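## Task

Place the white earphones in the small chest's lowest drawer and the black earphones in its middle drawer; finish with all drawers closed and the chest standing upright.

## Robot and tools

Robot: two arms, left_arm and right_arm, each with a two-finger gripper and a wrist camera. In the scene frame the origin sits at table-top height, midway between the arms, a little behind the near table edge; +x points out over the table, +z up, and left_arm is on the +y side (image left/right may not match). Calibrated bases: left_arm near (+0.005, +0.316, -0.007) m, right_arm near (+0.003, -0.329, -0.004) m, both almost level.

Frames: every hand position, orientation, velocity and target an arm reports is in that arm's own base frame. Fixed cameras and the table use the scene frame. Gripper axes: fingers extend along the gripper's +z and close along its y. end_effector_position is the point between the pads, about 1 cm short of the tips. Reported poses can be a few cm off, more at long reach.

Row layout (shared by execute_actions and move): a flat list of 14 numbers, each in [-1, 1], covering both arms even if only one moves: left_arm dx, dy, dz, rx, ry, rz, opening, then right_arm in the same order. dx, dy, dz, rx, ry, rz are an offset, not a pose: measured along that arm's own base axes from the arm's Hand target as it stood when the action or move began; rotation is a rotation vector (rx, ry, rz together) about the Hand target's position. Scale: 1.0 = 0.6 m or 180 degrees. Opening is absolute: +1 fully open (0.094 m), -1 closed. Sending all six pose numbers as 0 re-requests the current Hand target; an arm's opening number is always a command, so repeat the present value to keep a gripper unchanged.

execute_actions(actions, cameras): actions is a list of actions; each action is up to 15 rows, one per 1/30 s step, and a short action repeats its final row to fill 15 steps. All rows in an action count from the same start pose, and each new action starts from the then-current Hand target, so repeating an offset moves further. An empty actions list returns the state plus images. cameras picks images by name: cam_high, cam_low, cam_left_wrist, cam_right_wrist, ["all"], or [] for none; an unknown name voids the call.

move(target, speed, blend, opening_speed, grip_force, blocking, cameras): drives each gripper in a straight line toward its target. target is one 14-number row, or a list of up to 15 rows; every row is an offset from the Hand targets at the move's start, not from the previous row. speed: m/s, 0.002 to 2.9, default 0.25 (turning up to twice that in rad/s), one number or one per target. blend: corner rounding in metres for listed targets; 0 stops at each. opening_speed: rate of the commanded opening per second on the -1..+1 scale, at least 0.2; use it to close gently. grip_force: newtons per pad, 10 to 50, one number or one per arm; it persists, and below full force closing is slow. blocking=false returns after about 0.5 s while the move continues. A move runs at most 10 s; it does not avoid obstacles or the other arm. Avoid paths passing near an arm's own base.

wait(seconds 0 to 10): lets time pass with commands held. stop: brakes a running move. zoom_image(camera, region [x0, y0, x1, y1] pixels, origin top-left, at most 504 by 504): enlarges part of that camera's newest image (images are 672x504). finished_scene(scene 1 or 2): ends the current scene irreversibly.

Reading results: Hand target is the last commanded pose after clipping (orientation is limited to within 40 degrees of the measured one each step); the next offsets count from it. The gripper often rests short of it; a further command, even all zeros, asks again, and a remaining gap can be sent as an offset. grip_measured is the finger opening on the command scale (reads up to ~2.5 mm wide when empty; under a hard squeeze a little below the part's width). Joint positions end with the opening in metres. Joint velocities may say within noise. Tool commands lists present commands. Joint torques include arm weight. A move adds a move: line: done (within 10 mm and 2 degrees), off_target, moving, held, fault, plus limits such as paced (pose clipped) or held (steps withheld). Neither done nor off_target tells you about contact. Calls that ran actions also list some step positions.

Control tips: friction and gravity can leave the gripper low, short or tilted; check and correct after each move. Tiny moves may not happen or go sideways. A blocked arm keeps pushing until commanded back past its gripper. Joint ranges (rad): waist -2.618 to 3.054, shoulder 0 to 3.142, elbow 0 to 3.142 (straight 2.901), wrist pitch and yaw ±1.571, wrist roll ±2.094.

Avoid: dropping items or releasing them while moving, slamming drawers, fast contact, pressing far past a contact, knocking the chest over, anything leaving the table, the arms or grippers touching each other, squeezing the other arm's fingers, strain on wrist camera cables, and striking the bar, plate and low rail near the bases (up to ~3 cm above the table). Loose objects may get nudged occasionally. Motor heat rises when holding loads, stretching out or pushing against something; MOTOR HOT appears at 75 °C, at 90 °C the arm folds and stops working, at 100 °C it collapses.

Each tool is called after "Emit:" by a JSON object that holds its "method" and its "body", one argument or row to a line.

## Session

Emit:
{"method": "execute_actions", "body": {
  "actions": []
}}

Scene clock: 0.00 s.
left_arm: end_effector_position=(+0.3986, +0.0092, +0.1092) grip_measured=+1.000 end_effector_quat_wxyz=(+0.604, -0.042, +0.793, +0.068) | right_arm: end_effector_position=(+0.3963, -0.0239, +0.0932) grip_measured=+1.000 end_effector_quat_wxyz=(+0.572, +0.048, +0.819, -0.016)
Joint positions: left_arm=[-0.079 1.543 0.367 0.905 -0.236 -0.005 0.094] | right_arm=[-0.042 1.527 0.383 0.791 0.043 0.047 0.094]
Joint velocities: within noise
Joint torques (N m): no reading
Heat: left arm: 30 °C; right arm: 29 °C.
Hand target: left_arm +0.4022, +0.0102, +0.1196; +0.616, -0.045, +0.783, +0.068 | right_arm +0.3976, -0.0245, +0.0973; +0.576, +0.049, +0.816, -0.016
Tool commands: left_gripper/opening=+1.0 right_gripper/opening=+1.0

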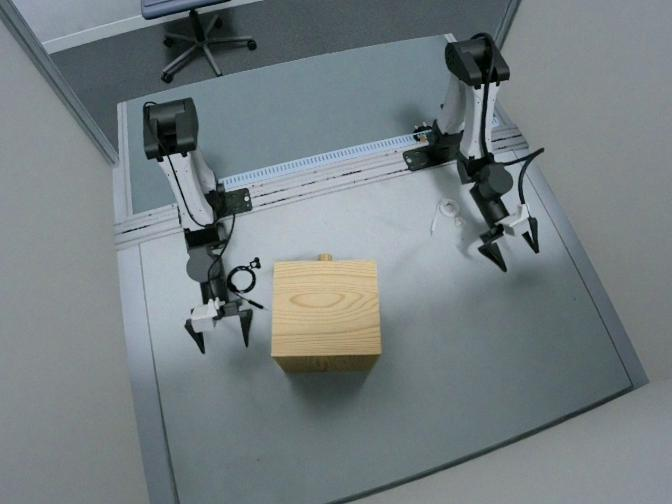

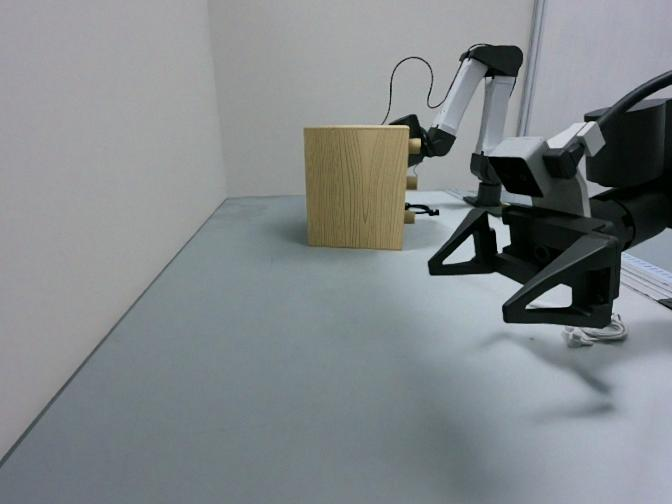

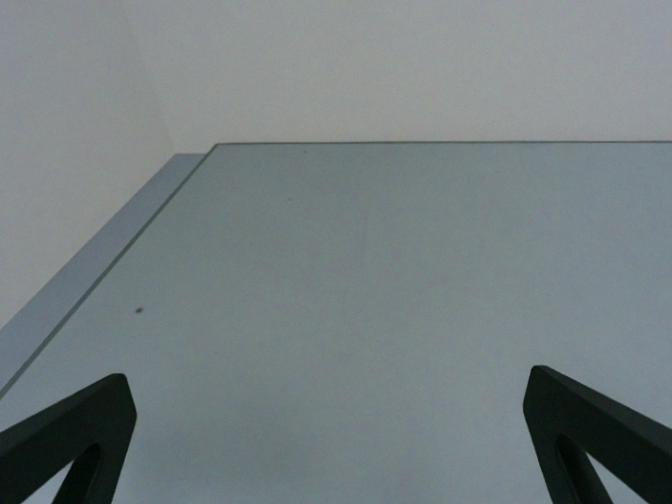

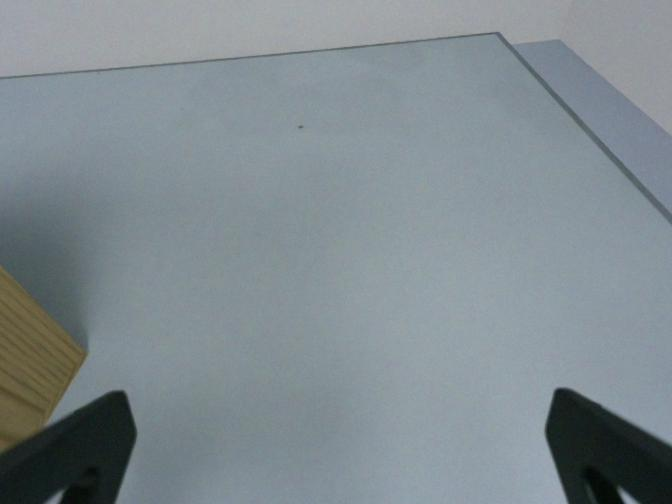

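Emit:
{"method": "zoom_image", "body": {
  "camera": "cam_high",
  "region": [180, 230, 390, 388]
}}

Emit:
{"method": "zoom_image", "body": {
  "camera": "cam_high",
  "region": [400, 160, 540, 265]
}}

Emit:
{"method": "zoom_image", "body": {
  "camera": "cam_low",
  "region": [290, 110, 450, 260]
}}

Scaled by 2.400 from the camera's 672x504 image, which has a finer 960x720 frame.

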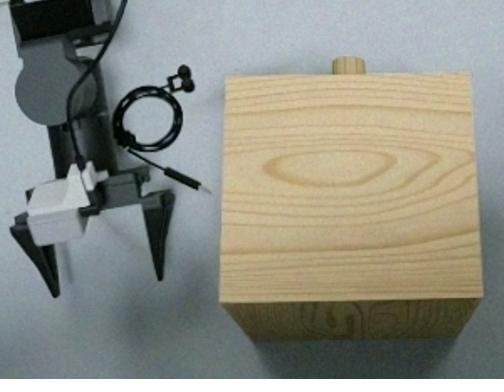

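Scaled by 3.600 from the camera's 672x504 image, which has a finer 960x720 frame.

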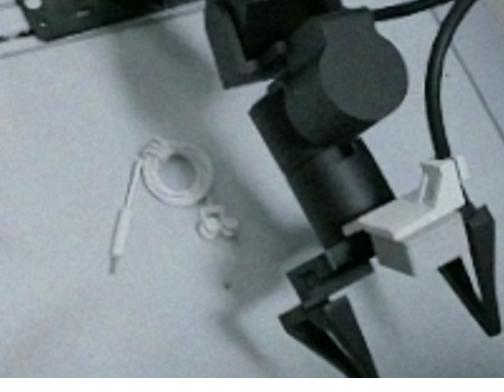

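Scaled by 3.150 from the camera's 672x504 image, which has a finer 960x720 frame.

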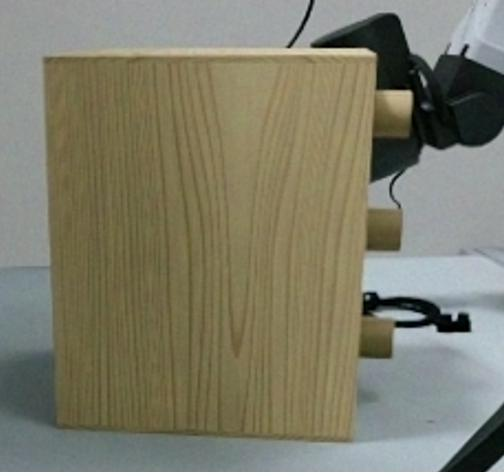

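Emit:
{"method": "move", "body": {
  "target": [
    [-0.177,-0.06,0.06,-0.02,0.156,-0.018,1,-0.246,0.107,0.105,-0.0047,0.0309,-0.0403,1],
    [-0.354,-0.117,0.034,-0.0393,0.3127,-0.0373,1,-0.313,0.457,0.071,-0.0047,0.0309,-0.0403,1]
  ],
  "speed": 0.4,
  "blend": [0.04,0],
  "cameras": ["all"]
}}

Scene clock: 9.70 s.
left_arm: end_effector_position=(+0.1849, -0.0550, +0.1288) grip_measured=+1.000 end_effector_quat_wxyz=(+0.163, +0.002, +0.987, +0.010) | right_arm: end_effector_position=(+0.2091, +0.2468, +0.1421) grip_measured=+1.000 end_effector_quat_wxyz=(+0.539, +0.091, +0.835, -0.059)
Joint positions: left_arm=[-0.425 0.967 0.86 -1.171 -0.151 -0.399 0.094] | right_arm=[1.38 1.7 1.105 -1.035 1.146 1.635 0.094]
Joint torques (N m): left_arm=[-0.17 -0.77 9.2 0.88 -0.02 -0.18] | right_arm=[-0.54 -4.25 7.39 0.04 0.45 0.08]
Heat: left arm: 31 °C; right arm: 33 °C.
Hand target: left_arm +0.1898, -0.0600, +0.1400; +0.174, +0.000, +0.985, +0.000 | right_arm +0.2097, +0.2497, +0.1400; +0.534, +0.096, +0.838, -0.061
Off the commanded pose: left_arm 0.013 m, 2 deg | right_arm 0.004 m, 1 deg.
move: off_target (left_arm)
camera_calibration:
cam_left_wrist: T_world_to_cam=[[-0.0197438, -0.99943, -0.027397, -0.0486846], [-0.991508, 0.0160497, 0.129049, 0.202336], [-0.128536, 0.0297123, -0.99126, 0.242763], [0, 0, 0, 1]] pos_world=[0.23086, -0.0591173, 0.213196]
cam_right_wrist: T_world_to_cam=[[-0.228653, -0.973422, -0.0129275, 0.288405], [-0.73248, 0.180774, -0.656349, 0.242348], [0.641242, -0.140607, -0.754347, 0.0987946], [0, 0, 0, 1]] pos_world=[0.180109, 0.25082, 0.237319]

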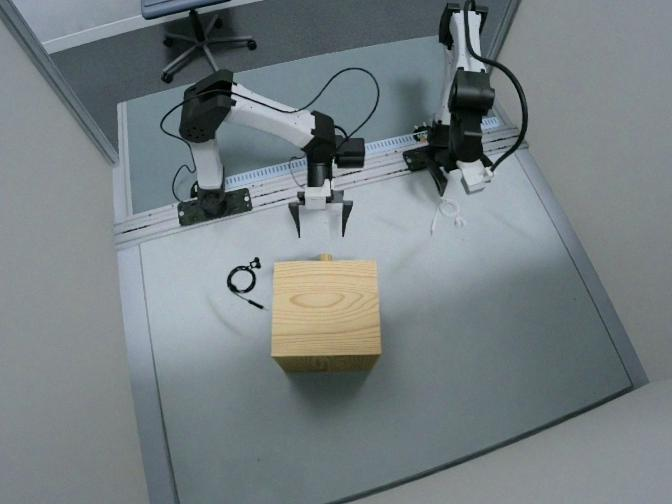

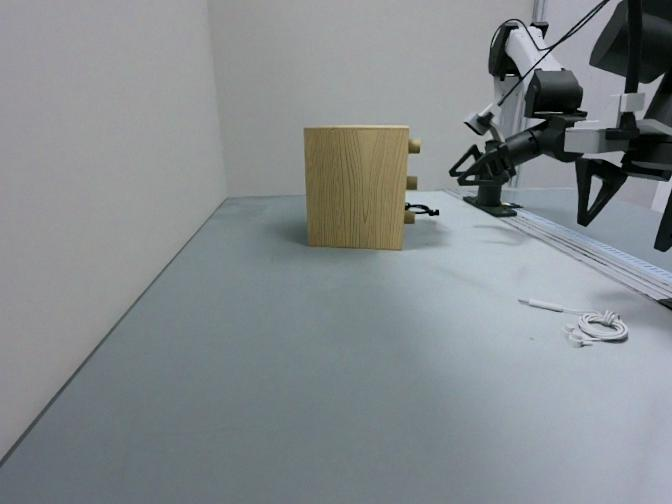

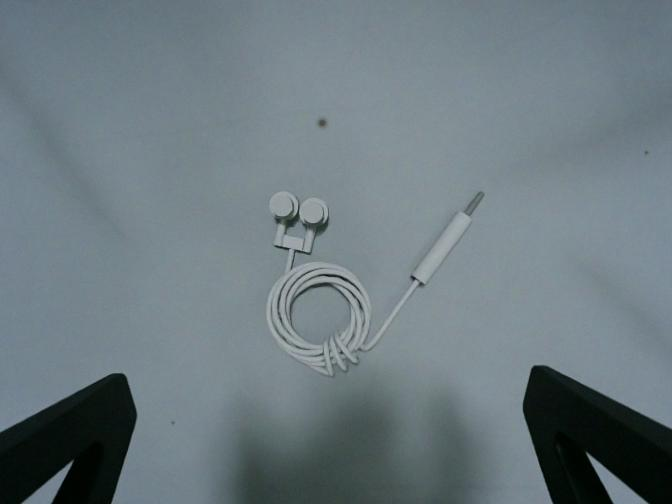

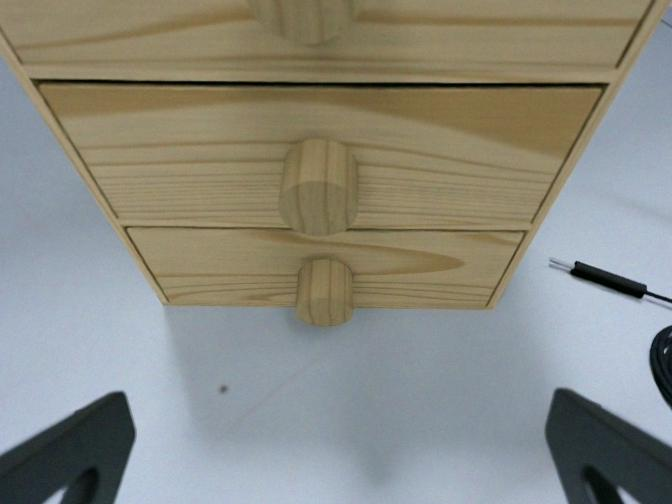

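Emit:
{"method": "move", "body": {
  "target": [
    [-0.033,0.026,-0.133,0.0340,0.1078,-0.1925,0.6,0.037,-0.001,-0.142,0,0,-0.011,1],
    [-0.033,0.026,-0.133,0.0340,0.1078,-0.1925,0.6,0.166,-0.034,-0.149,0,0,-0.011,1]
  ],
  "speed": [0.25,0.15],
  "cameras": ["cam_left_wrist","cam_right_wrist","cam_low"]
}}

Scene clock: 16.73 s.
left_arm: end_effector_position=(+0.1680, -0.0433, +0.0637) grip_measured=+0.603 end_effector_quat_wxyz=(-0.004, +0.301, +0.954, +0.006) | right_arm: end_effector_position=(+0.3088, +0.2287, +0.0490) grip_measured=+1.000 end_effector_quat_wxyz=(+0.536, +0.108, +0.834, -0.080)
Joint positions: left_arm=[-0.264 1.214 0.778 -1.141 -0.012 0.346 0.075] | right_arm=[1.049 1.882 0.856 -0.055 1.083 1.009 0.094]
Joint torques (N m): left_arm=[0.95 -1.96 4.88 0.53 0.12 0.04] | right_arm=[-0.64 -7.79 4.44 1.15 0.32 -0.09]
Heat: left arm: 32 °C; right arm: 32 °C.
Hand target: left_arm +0.1700, -0.0445, +0.0602; +0.000, +0.301, +0.954, +0.000 | right_arm +0.3093, +0.2294, +0.0506; +0.533, +0.110, +0.836, -0.070
Off the commanded pose: left_arm 0.004 m, 1 deg | right_arm 0.002 m, 1 deg.
move: done
camera_calibration:
cam_left_wrist: T_world_to_cam=[[-0.589672, -0.807597, -0.00860654, 0.0637888], [-0.723196, 0.523242, 0.450783, 0.150209], [-0.359548, 0.272039, -0.892592, 0.218761], [0, 0, 0, 1]] pos_world=[0.2249, -0.0865917, 0.128101]
cam_right_wrist: T_world_to_cam=[[-0.279483, -0.960146, 0.00293058, 0.304255], [-0.726066, 0.209347, -0.654983, 0.249003], [0.628266, -0.185184, -0.755638, -0.0236376], [0, 0, 0, 1]] pos_world=[0.280677, 0.235625, 0.144339]
Images, in order (width x height): cam_low 672x504, cam_left_wrist 672x504, cam_right_wrist 672x504.

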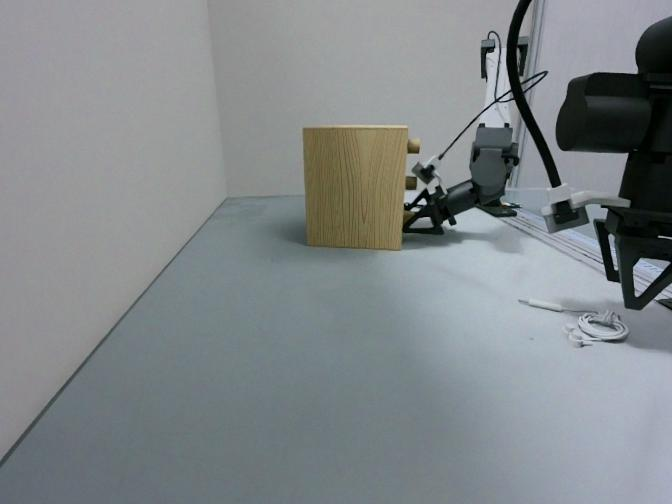

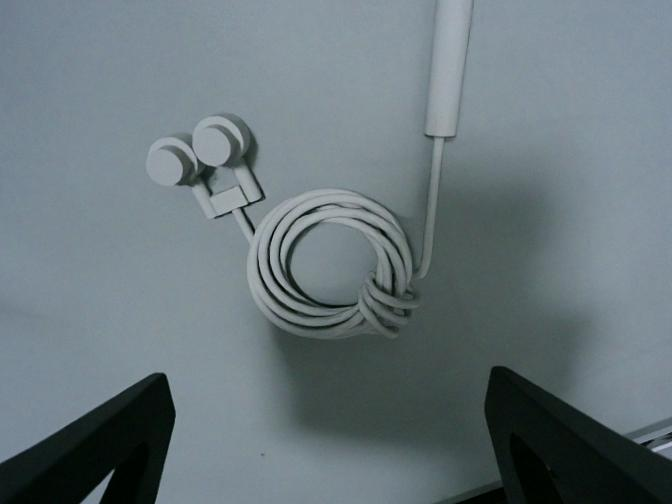

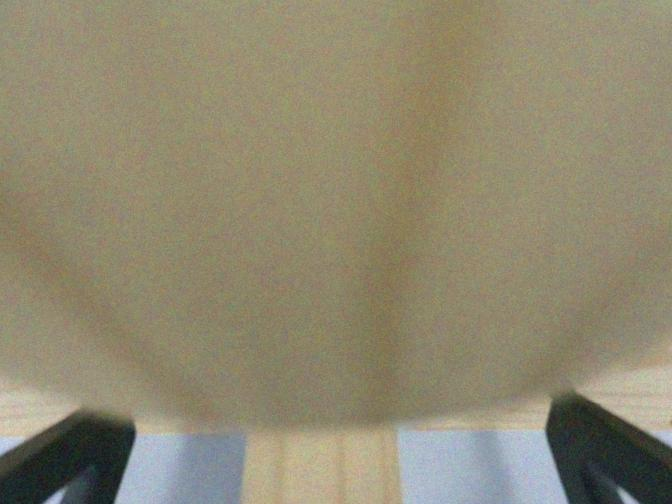

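Emit:
{"method": "move", "body": {
  "target": [0.0075,-0.006,-0.060,0,0,0,0.6,0,0,0,0,0,0,-0.6],
  "speed": 0.1,
  "opening_speed": 2,
  "cameras": ["cam_left_wrist"]
}}

Scene clock: 18.53 s.
left_arm: end_effector_position=(+0.1738, -0.0449, +0.0282) grip_measured=+0.603 end_effector_quat_wxyz=(-0.003, +0.301, +0.954, +0.006) | right_arm: end_effector_position=(+0.3092, +0.2299, +0.0492) grip_measured=-0.445 end_effector_quat_wxyz=(+0.536, +0.109, +0.834, -0.077)
Joint positions: left_arm=[-0.264 1.285 0.677 -0.969 -0.012 0.346 0.075] | right_arm=[1.049 1.882 0.856 -0.047 1.081 1.007 0.026]
Joint torques (N m): left_arm=[-0.14 -2.14 4.56 0.56 0.13 -0.11] | right_arm=[-0.58 -7.77 4.41 1.11 0.34 -0.08]
Heat: left arm: 32 °C; right arm: 32 °C.
Hand target: left_arm +0.1745, -0.0480, +0.0242; +0.000, +0.301, +0.954, +0.000 | right_arm +0.3094, +0.2294, +0.0507; +0.533, +0.110, +0.836, -0.070
Off the commanded pose: left_arm 0.005 m, 1 deg | right_arm 0.001 m, 1 deg.
move: done
camera_calibration:
cam_left_wrist: T_world_to_cam=[[-0.589677, -0.807588, -0.00908948, 0.0655411], [-0.723828, 0.523459, 0.449516, 0.171338], [-0.358265, 0.271648, -0.893226, 0.18934], [0, 0, 0, 1]] pos_world=[0.230501, -0.088192, 0.0927001]
Images, in order (width x height): cam_left_wrist 672x504.

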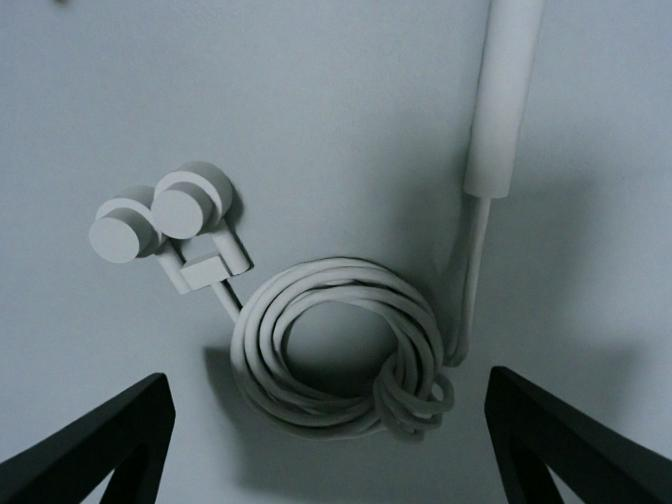

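Emit:
{"method": "move", "body": {
  "target": [
    [0.0033,-0.005,-0.0167,0,0,0,0.6,-0.1775,0.0458,-0.005,0,0,0,-0.6],
    [0.0033,-0.005,-0.0167,0,0,0,-0.3,-0.1775,0.0458,-0.005,0,0,0,-0.6]
  ],
  "speed": 0.1,
  "grip_force": [20,50],
  "cameras": ["all"]
}}

Scene clock: 25.47 s.
left_arm: end_effector_position=(+0.1765, -0.0482, +0.0180) grip_measured=-0.296 end_effector_quat_wxyz=(-0.002, +0.303, +0.953, +0.005) | right_arm: end_effector_position=(+0.2042, +0.2564, +0.0487) grip_measured=-0.445 end_effector_quat_wxyz=(+0.532, +0.103, +0.838, -0.068)
Joint positions: left_arm=[-0.277 1.317 0.656 -0.914 -0.01 0.338 0.033] | right_arm=[1.398 1.956 1.016 -0.795 1.125 1.747 0.026]
Joint torques (N m): left_arm=[-0.1 -2.39 4.42 0.53 0.13 -0.16] | right_arm=[0.18 -5.44 5.86 -0.32 0.57 0.32]
Heat: left arm: 32 °C; right arm: 33 °C.
Hand target: left_arm +0.1765, -0.0510, +0.0142; +0.000, +0.301, +0.954, +0.000 | right_arm +0.2028, +0.2568, +0.0475; +0.532, +0.110, +0.836, -0.070
Off the commanded pose: left_arm 0.005 m, 1 deg | right_arm 0.002 m, 1 deg.
grip_force (N): 20, 50
move: done
camera_calibration:
cam_left_wrist: T_world_to_cam=[[-0.592743, -0.80535, -0.00817335, 0.0650243], [-0.722187, 0.526988, 0.448028, 0.179485], [-0.356512, 0.271468, -0.893982, 0.181863], [0, 0, 0, 1]] pos_world=[0.233001, -0.0915894, 0.0826996]
cam_right_wrist: T_world_to_cam=[[-0.259581, -0.965674, -0.00953791, 0.29957], [-0.736382, 0.204316, -0.644978, 0.169917], [0.624787, -0.160401, -0.764142, 0.0417326], [0, 0, 0, 1]] pos_world=[0.176813, 0.261264, 0.14434]

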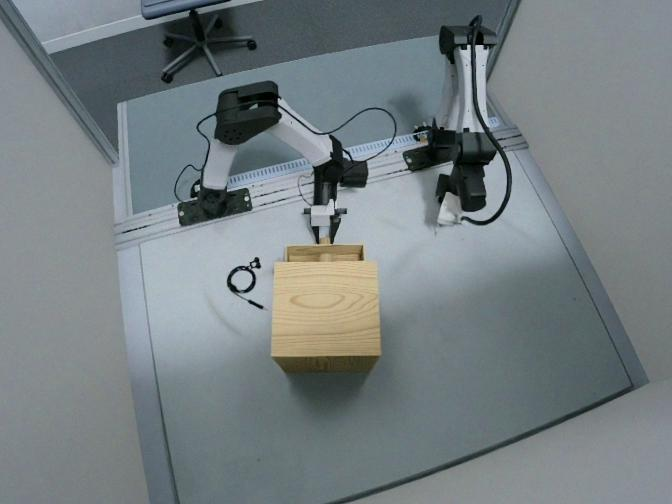

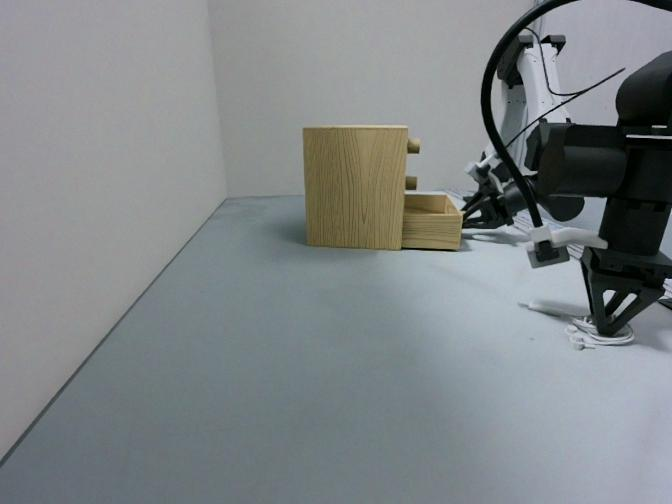

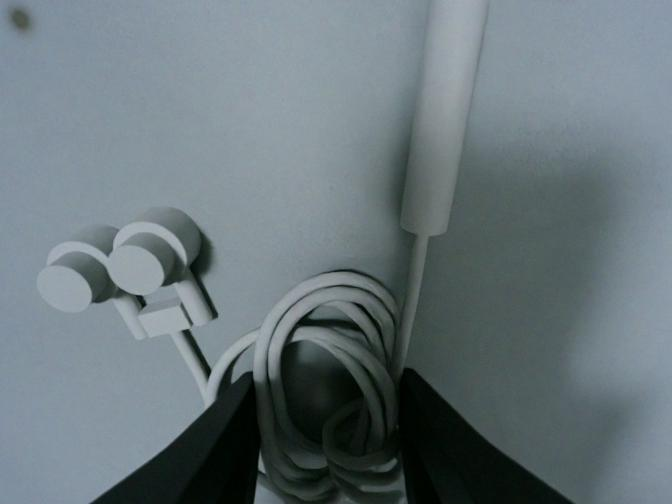

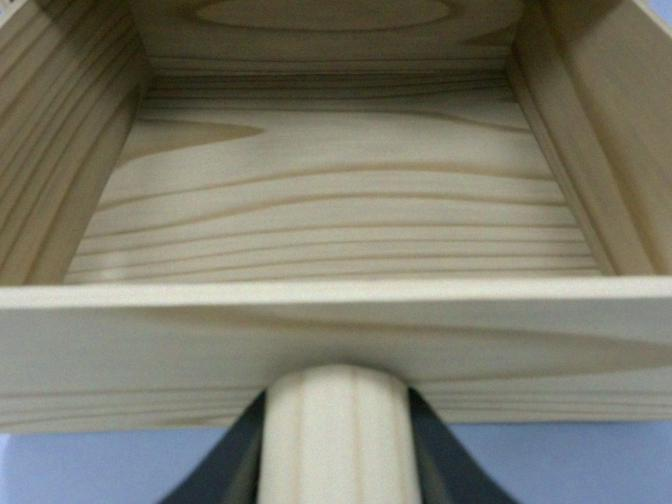

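Emit:
{"method": "move", "body": {
  "target": [
    [0,0,0,0,0,0,-0.5,0,0,0,0,0,0,0.3],
    [0,0,0.1,0,0,0,-0.5,-0.0645,0.0167,0.008,0,0,0,0.3],
    [0,0,0.2,0,0,0,-0.5,-0.063,0.0087,0.171,0,0,0,0.3],
    [0,0,0.2,0,0,0,-0.5,-0.005,-0.378,0.171,0.0363,0.2762,0.0780,0.8]
  ],
  "speed": [0.1,0.1,0.2,0.3],
  "blend": [0,0.01,0.02,0],
  "cameras": ["all"]
}}

Scene clock: 33.07 s.
left_arm: end_effector_position=(+0.1716, -0.0474, +0.1228) grip_measured=-0.497 end_effector_quat_wxyz=(-0.020, +0.303, +0.953, +0.003) | right_arm: end_effector_position=(+0.1993, +0.0284, +0.1456) grip_measured=+0.797 end_effector_quat_wxyz=(+0.133, +0.002, +0.991, -0.007)
Joint positions: left_arm=[-0.277 1.246 1.033 -1.398 -0.008 0.338 0.024] | right_arm=[0.198 1.051 0.98 -1.24 0.065 0.193 0.084]
Joint torques (N m): left_arm=[-0.09 -3.67 8.46 0.12 0.09 -0.15] | right_arm=[-0.75 -0.64 8.42 0.7 -0.11 -0.11]
Heat: left arm: 33 °C; right arm: 33 °C.
Hand target: left_arm +0.1765, -0.0510, +0.1342; +0.000, +0.301, +0.954, +0.000 | right_arm +0.1998, +0.0301, +0.1502; +0.130, +0.000, +0.991, +0.000
Off the commanded pose: left_arm 0.013 m, 2 deg | right_arm 0.005 m, 1 deg.
grip_force (N): 20, 50
move: off_target (left_arm)
camera_calibration:
cam_left_wrist: T_world_to_cam=[[-0.592678, -0.805412, 0.00665218, 0.061867], [-0.706159, 0.523578, 0.476661, 0.122179], [-0.387391, 0.277809, -0.879062, 0.277322], [0, 0, 0, 1]] pos_world=[0.230377, -0.0911846, 0.185133]
cam_right_wrist: T_world_to_cam=[[-0.0252771, -0.999578, 0.0142855, 0.0299056], [-0.98631, 0.0272658, 0.162629, 0.212685], [-0.16295, -0.00997918, -0.986584, 0.267405], [0, 0, 0, 1]] pos_world=[0.254103, 0.0267625, 0.228801]

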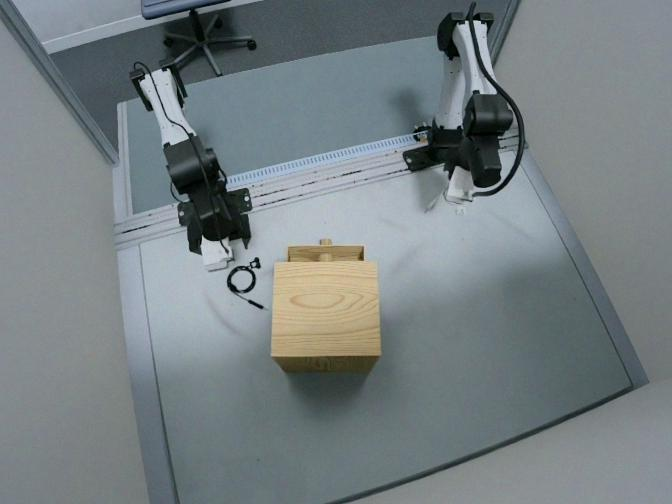

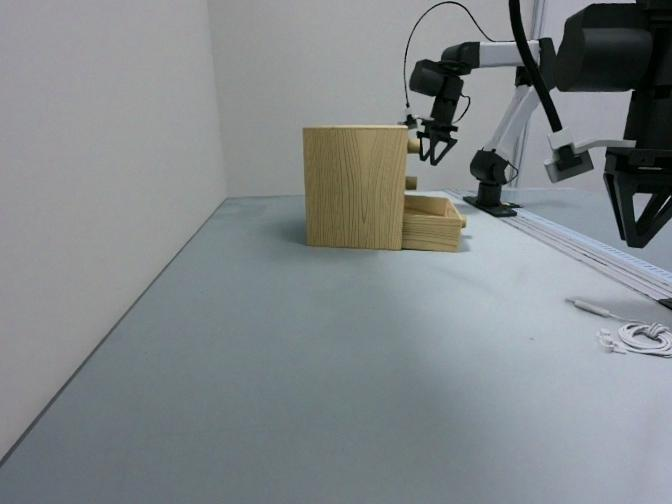

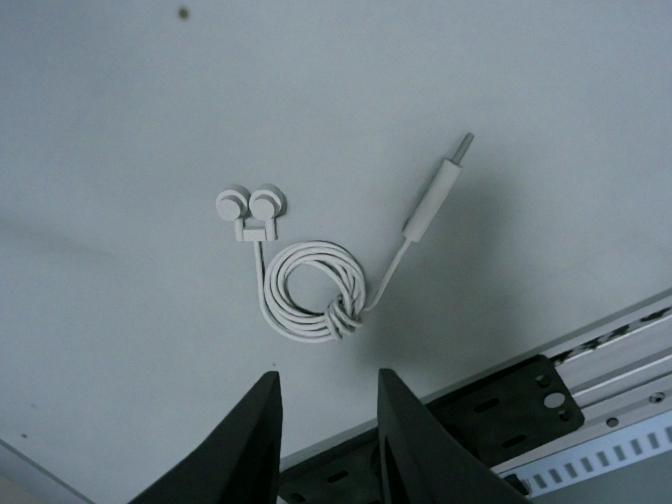

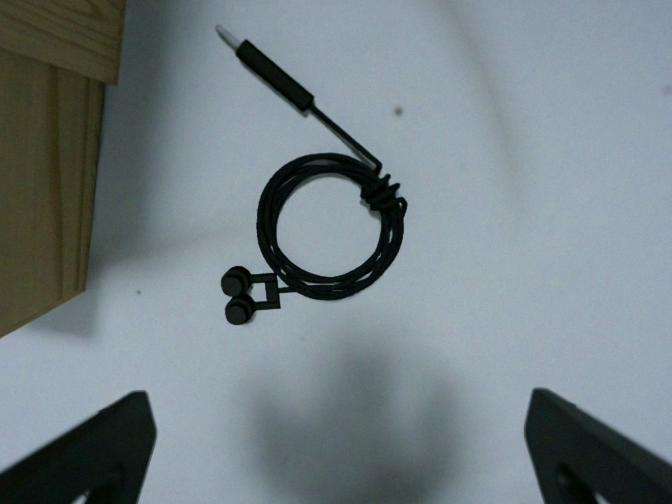

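Emit:
{"method": "move", "body": {
  "target": [-0.0648,0.0953,-0.132,0,0,0.25,-0.447,0.0322,-0.0572,-0.1453,0.0146,0.0825,-0.1105,-0.36],
  "speed": 0.2,
  "grip_force": [50,50],
  "cameras": ["cam_left_wrist","cam_right_wrist"]
}}

Scene clock: 38.43 s.
left_arm: end_effector_position=(+0.1344, +0.0062, +0.0568) grip_measured=-0.450 end_effector_quat_wxyz=(-0.012, -0.079, +0.997, +0.003) | right_arm: end_effector_position=(+0.2205, -0.0056, +0.0669) grip_measured=-0.357 end_effector_quat_wxyz=(+0.008, +0.166, +0.986, -0.007)
Joint positions: left_arm=[0.039 1.062 0.665 -1.198 -0.005 -0.12 0.026] | right_arm=[-0.013 1.388 0.915 -1.085 0.015 0.319 0.03]
Joint torques (N m): left_arm=[0.85 -2.32 4.81 0.52 0.06 -0.21] | right_arm=[-0.79 -2.55 5.42 0.39 -0.14 0.06]
Heat: left arm: 33 °C; right arm: 33 °C.
Hand target: left_arm +0.1377, +0.0062, +0.0550; +0.000, -0.087, +0.996, +0.000 | right_arm +0.2190, -0.0043, +0.0629; +0.000, +0.173, +0.985, +0.000
Off the commanded pose: left_arm 0.004 m, 2 deg | right_arm 0.004 m, 1 deg.
move: done
camera_calibration:
cam_left_wrist: T_world_to_cam=[[0.1382, -0.990373, -0.00792652, -0.0129219], [-0.877797, -0.126189, 0.462113, 0.12732], [-0.458664, -0.0569059, -0.886786, 0.202021], [0, 0, 0, 1]] pos_world=[0.206207, 0.0147651, 0.120211]
cam_right_wrist: T_world_to_cam=[[-0.34421, -0.938742, 0.0168307, 0.0680275], [-0.857657, 0.321672, 0.401188, 0.204659], [-0.382026, 0.123658, -0.915841, 0.23725], [0, 0, 0, 1]] pos_world=[0.289579, -0.0313108, 0.134031]
Images, in order (width x height): cam_left_wrist 672x504, cam_right_wrist 672x504.

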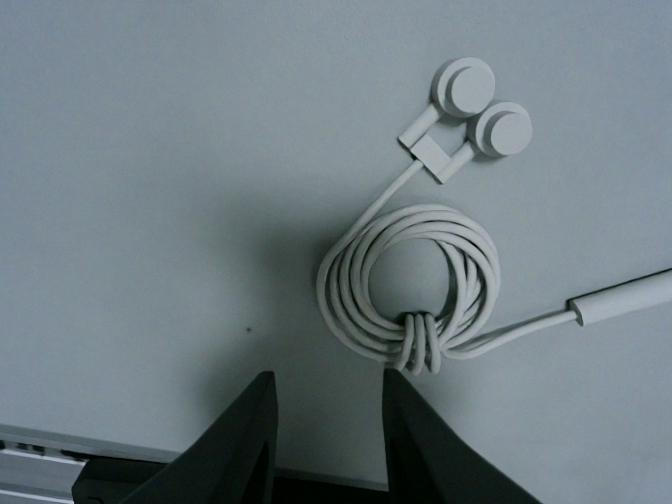

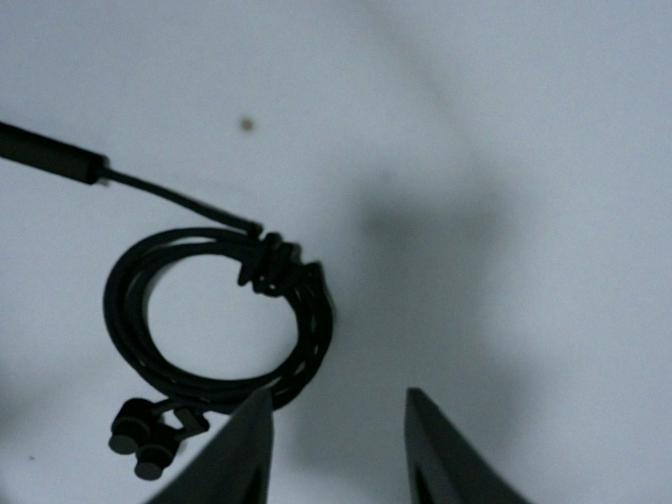

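Emit:
{"method": "move", "body": {
  "target": [0.003,-0.0058,-0.0717,0,0,0,-0.447,-0.0057,0.0103,-0.0773,0,0,0,-0.36],
  "speed": 0.08,
  "cameras": ["cam_left_wrist","cam_right_wrist"]
}}

Scene clock: 40.83 s.
left_arm: end_effector_position=(+0.1308, +0.0038, +0.0172) grip_measured=-0.450 end_effector_quat_wxyz=(-0.016, -0.085, +0.996, +0.002) | right_arm: end_effector_position=(+0.2180, -0.0016, +0.0207) grip_measured=-0.357 end_effector_quat_wxyz=(+0.008, +0.171, +0.985, -0.006)
Joint positions: left_arm=[0.025 1.103 0.523 -1.023 -0.003 -0.144 0.026] | right_arm=[0.004 1.441 0.765 -0.88 0.014 0.347 0.03]
Joint torques (N m): left_arm=[-0.12 -0.77 4.49 0.84 0.03 -0.17] | right_arm=[0.16 -2.58 5.12 0.38 -0.12 0.07]
Heat: left arm: 33 °C; right arm: 33 °C.
Hand target: left_arm +0.1395, +0.0027, +0.0120; +0.000, -0.087, +0.996, +0.000 | right_arm +0.2157, +0.0019, +0.0166; +0.000, +0.173, +0.985, +0.000
Off the commanded pose: left_arm 0.010 m, 2 deg | right_arm 0.006 m, 1 deg.
move: done
camera_calibration:
cam_left_wrist: T_world_to_cam=[[0.148817, -0.988841, -0.00687484, -0.0164375], [-0.872736, -0.134606, 0.46927, 0.141288], [-0.464958, -0.0638351, -0.883028, 0.165943], [0, 0, 0, 1]] pos_world=[0.20291, 0.0133572, 0.0801173]
cam_right_wrist: T_world_to_cam=[[-0.354574, -0.934912, 0.0146904, 0.0740586], [-0.854533, 0.330387, 0.400771, 0.219053], [-0.379539, 0.12955, -0.91606, 0.192899], [0, 0, 0, 1]] pos_world=[0.28666, -0.0281239, 0.0878295]
Images, in order (width x height): cam_left_wrist 672x504, cam_right_wrist 672x504.

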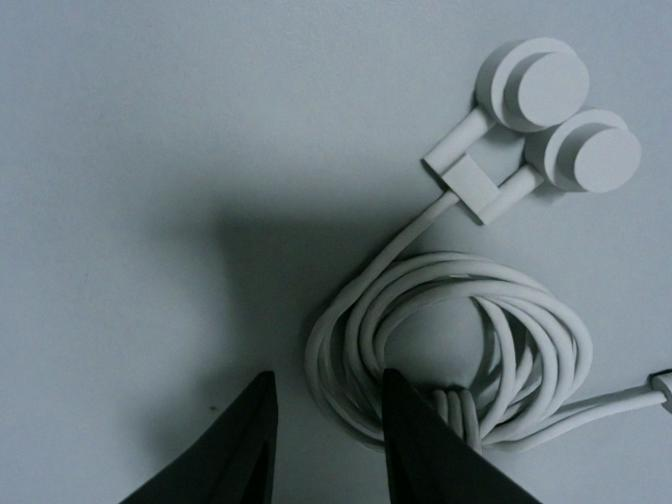

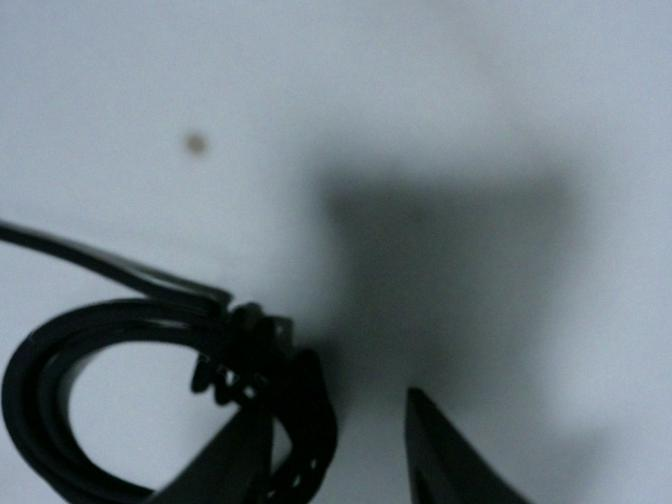

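Emit:
{"method": "move", "body": {
  "target": [0,0,0,0,0,0,-1,0,0,0,0,0,0,-1],
  "speed": 0.08,
  "grip_force": [35,35],
  "cameras": ["cam_left_wrist","cam_right_wrist"]
}}

Scene clock: 42.80 s.
left_arm: end_effector_position=(+0.1381, +0.0033, +0.0168) grip_measured=-0.960 end_effector_quat_wxyz=(-0.002, -0.086, +0.996, -0.001) | right_arm: end_effector_position=(+0.2182, -0.0012, +0.0207) grip_measured=-0.927 end_effector_quat_wxyz=(+0.008, +0.171, +0.985, -0.005)
Joint positions: left_arm=[0.025 1.106 0.523 -0.993 0.001 -0.147 0.002] | right_arm=[0.004 1.441 0.765 -0.88 0.012 0.348 0.003]
Joint torques (N m): left_arm=[-0.17 -0.76 4.36 0.61 -0.02 -0.17] | right_arm=[0.2 -2.55 5.15 0.39 -0.11 0.06]
Heat: left arm: 33 °C; right arm: 33 °C.
Hand target: left_arm +0.1394, +0.0027, +0.0120; +0.000, -0.087, +0.996, +0.000 | right_arm +0.2157, +0.0019, +0.0166; +0.000, +0.173, +0.985, +0.000
Off the commanded pose: left_arm 0.005 m, 0 deg | right_arm 0.006 m, 1 deg.
grip_force (N): 35, 35
move: done
camera_calibration:
cam_left_wrist: T_world_to_cam=[[0.151627, -0.988438, 0.000733115, -0.0185637], [-0.885131, -0.135449, 0.445193, 0.149955], [-0.439946, -0.068152, -0.895435, 0.165673], [0, 0, 0, 1]] pos_world=[0.208432, 0.0132532, 0.0816041]
cam_right_wrist: T_world_to_cam=[[-0.354899, -0.934819, 0.0126227, 0.0745539], [-0.854725, 0.329903, 0.40076, 0.219115], [-0.378803, 0.131441, -0.916096, 0.192754], [0, 0, 0, 1]] pos_world=[0.286758, -0.0279279, 0.0878272]
Images, in order (width x height): cam_left_wrist 672x504, cam_right_wrist 672x504.

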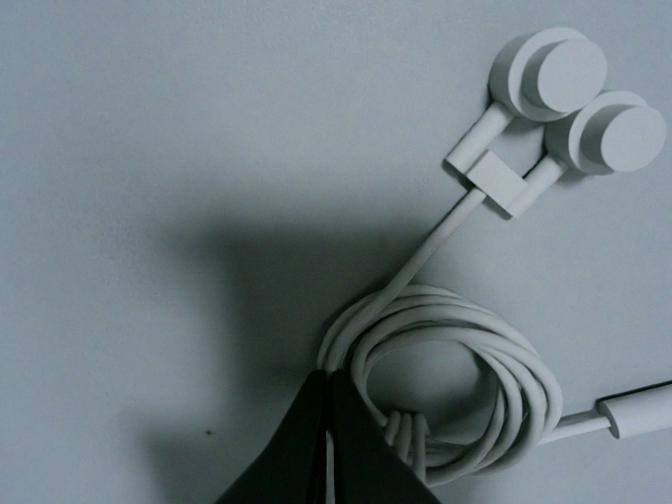

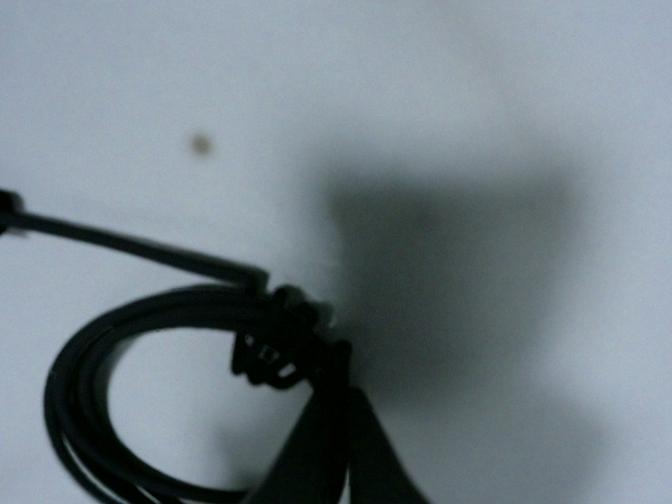

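Emit:
{"method": "move", "body": {
  "target": [0.02,0,0.15,0,0,0,-1,0,0,0.15,0,0,0,-1],
  "speed": 0.1,
  "cameras": ["cam_left_wrist","cam_right_wrist","cam_low"]
}}

Scene clock: 44.70 s.
left_arm: end_effector_position=(+0.1445, +0.0034, +0.0925) grip_measured=-0.961 end_effector_quat_wxyz=(-0.015, -0.086, +0.996, +0.000) | right_arm: end_effector_position=(+0.2145, -0.0013, +0.0968) grip_measured=-0.949 end_effector_quat_wxyz=(-0.012, +0.171, +0.985, -0.008)
Joint positions: left_arm=[0.025 1.099 0.826 -1.328 0.001 -0.147 0.002] | right_arm=[0.004 1.381 1.03 -1.245 0.012 0.348 0.002]
Joint torques (N m): left_arm=[-0.36 -1.94 8.55 0.17 -0.01 -0.17] | right_arm=[0.13 -5.26 7.71 0.09 -0.1 0.05]
Heat: left arm: 33 °C; right arm: 33 °C.
Hand target: left_arm +0.1514, +0.0027, +0.1019; +0.000, -0.087, +0.996, +0.000 | right_arm +0.2158, +0.0019, +0.1066; +0.000, +0.173, +0.985, +0.000
Off the commanded pose: left_arm 0.012 m, 2 deg | right_arm 0.010 m, 2 deg.
grip_force (N): 35, 35
move: off_target (left_arm)
camera_calibration:
cam_left_wrist: T_world_to_cam=[[0.152364, -0.988321, -0.00259667, -0.01929], [-0.873167, -0.135841, 0.468109, 0.118081], [-0.462995, -0.0690557, -0.883667, 0.238602], [0, 0, 0, 1]] pos_world=[0.216515, 0.0134523, 0.15552]
cam_right_wrist: T_world_to_cam=[[-0.354132, -0.934799, 0.0272129, 0.0706977], [-0.837651, 0.33, 0.435248, 0.178449], [-0.41585, 0.13134, -0.899899, 0.267457], [0, 0, 0, 1]] pos_world=[0.285736, -0.0279277, 0.161091]
Images, in order (width x height): cam_low 672x504, cam_left_wrist 672x504, cam_right_wrist 672x504.

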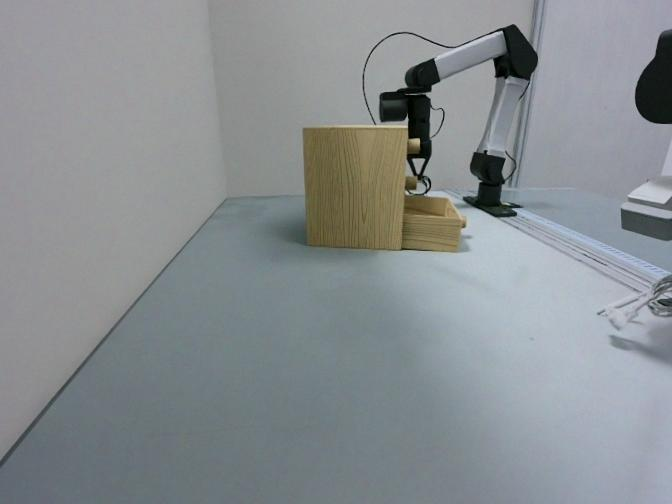

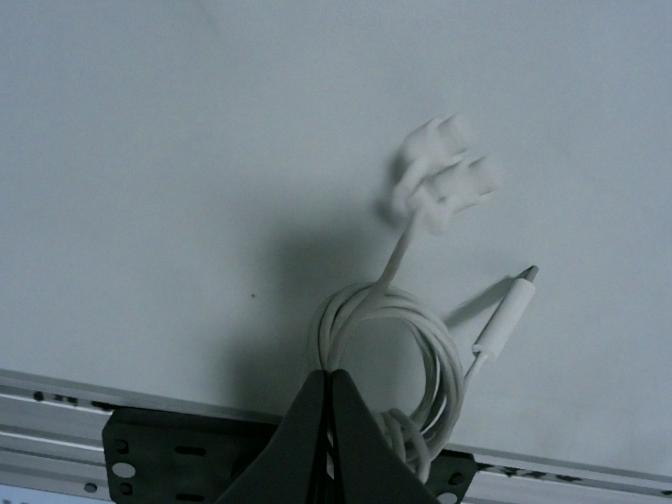

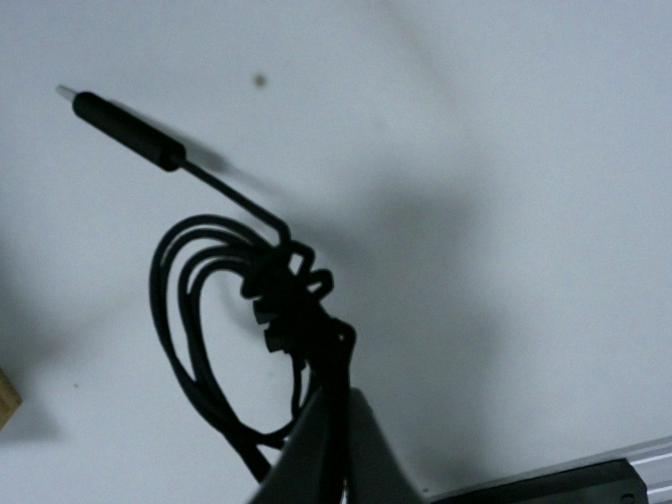

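Emit:
{"method": "move", "body": {
  "target": [
    [0.02,-0.06,0.125,0,0,0,-1,0,0,0.05,0,0,0,-1],
    [0.1885,-0.678,0.13,-0.0098,-0.1679,-0.1448,-1,0,0,0.05,0,0,0,-1]
  ],
  "speed": 0.22,
  "blend": [0.03,0],
  "cameras": ["all"]
}}

Scene clock: 49.27 s.
left_arm: end_effector_position=(+0.2572, -0.3988, +0.1678) grip_measured=-0.961 end_effector_quat_wxyz=(+0.237, +0.143, +0.960, -0.030) | right_arm: end_effector_position=(+0.2150, -0.0013, +0.1259) grip_measured=-0.949 end_effector_quat_wxyz=(-0.014, +0.171, +0.985, -0.009)
Joint positions: left_arm=[-1.127 2.066 2.009 -1.182 -0.358 -0.769 0.002] | right_arm=[0.004 1.381 1.145 -1.365 0.012 0.348 0.002]
Joint torques (N m): left_arm=[0.44 -8.39 9.22 1.01 -0.45 0] | right_arm=[0.14 -5.33 7.94 0.09 -0.11 0.05]
Heat: left arm: 34 °C; right arm: 34 °C.
Hand target: left_arm +0.2644, -0.4042, +0.1801; +0.256, +0.140, +0.956, -0.037 | right_arm +0.2157, +0.0019, +0.1366; +0.000, +0.173, +0.985, +0.000
Off the commanded pose: left_arm 0.015 m, 2 deg | right_arm 0.011 m, 2 deg.
grip_force (N): 35, 35
move: off_target (left_arm, right_arm)
camera_calibration:
cam_left_wrist: T_world_to_cam=[[-0.306303, -0.951724, -0.019974, -0.29829], [-0.951427, 0.306757, -0.0261872, 0.406289], [0.0310502, 0.0109825, -0.999457, 0.253803], [0, 0, 0, 1]] pos_world=[0.287306, -0.411309, 0.258347]
cam_right_wrist: T_world_to_cam=[[-0.353978, -0.93481, 0.0288013, 0.0698542], [-0.835806, 0.330007, 0.438776, 0.165393], [-0.419677, 0.131245, -0.898135, 0.294465], [0, 0, 0, 1]] pos_world=[0.286544, -0.0279275, 0.189887]

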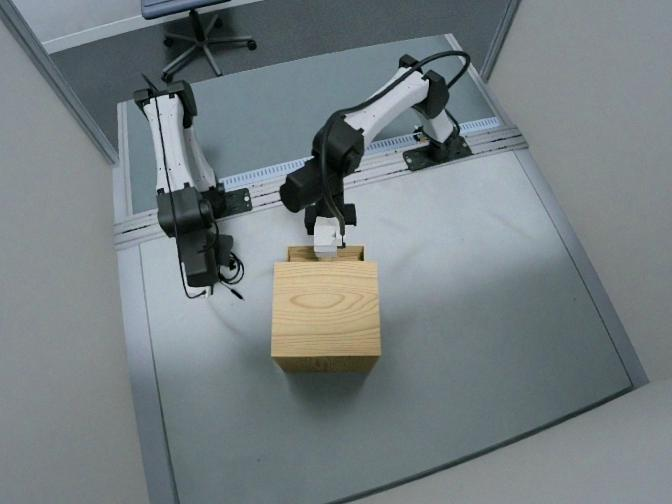

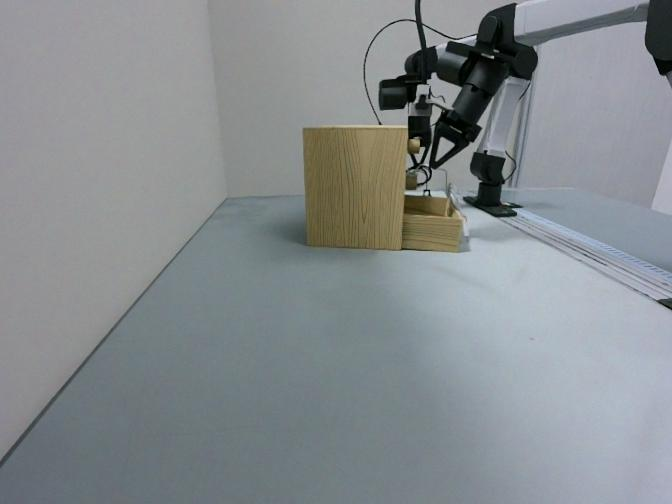

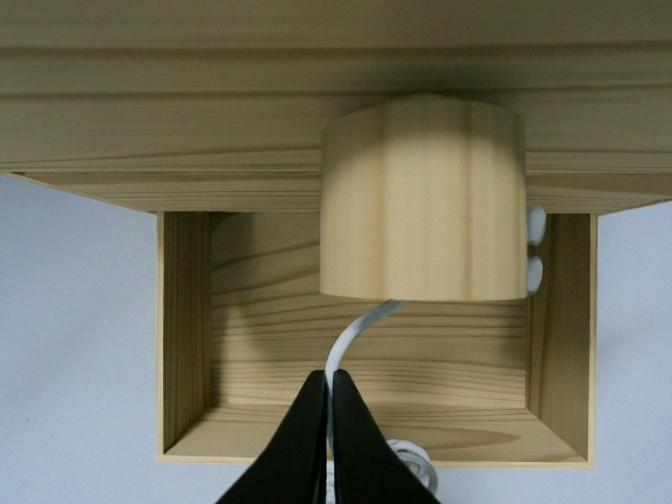

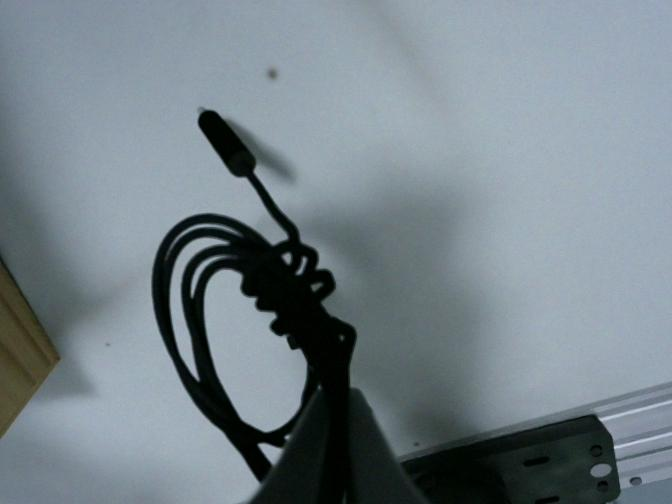

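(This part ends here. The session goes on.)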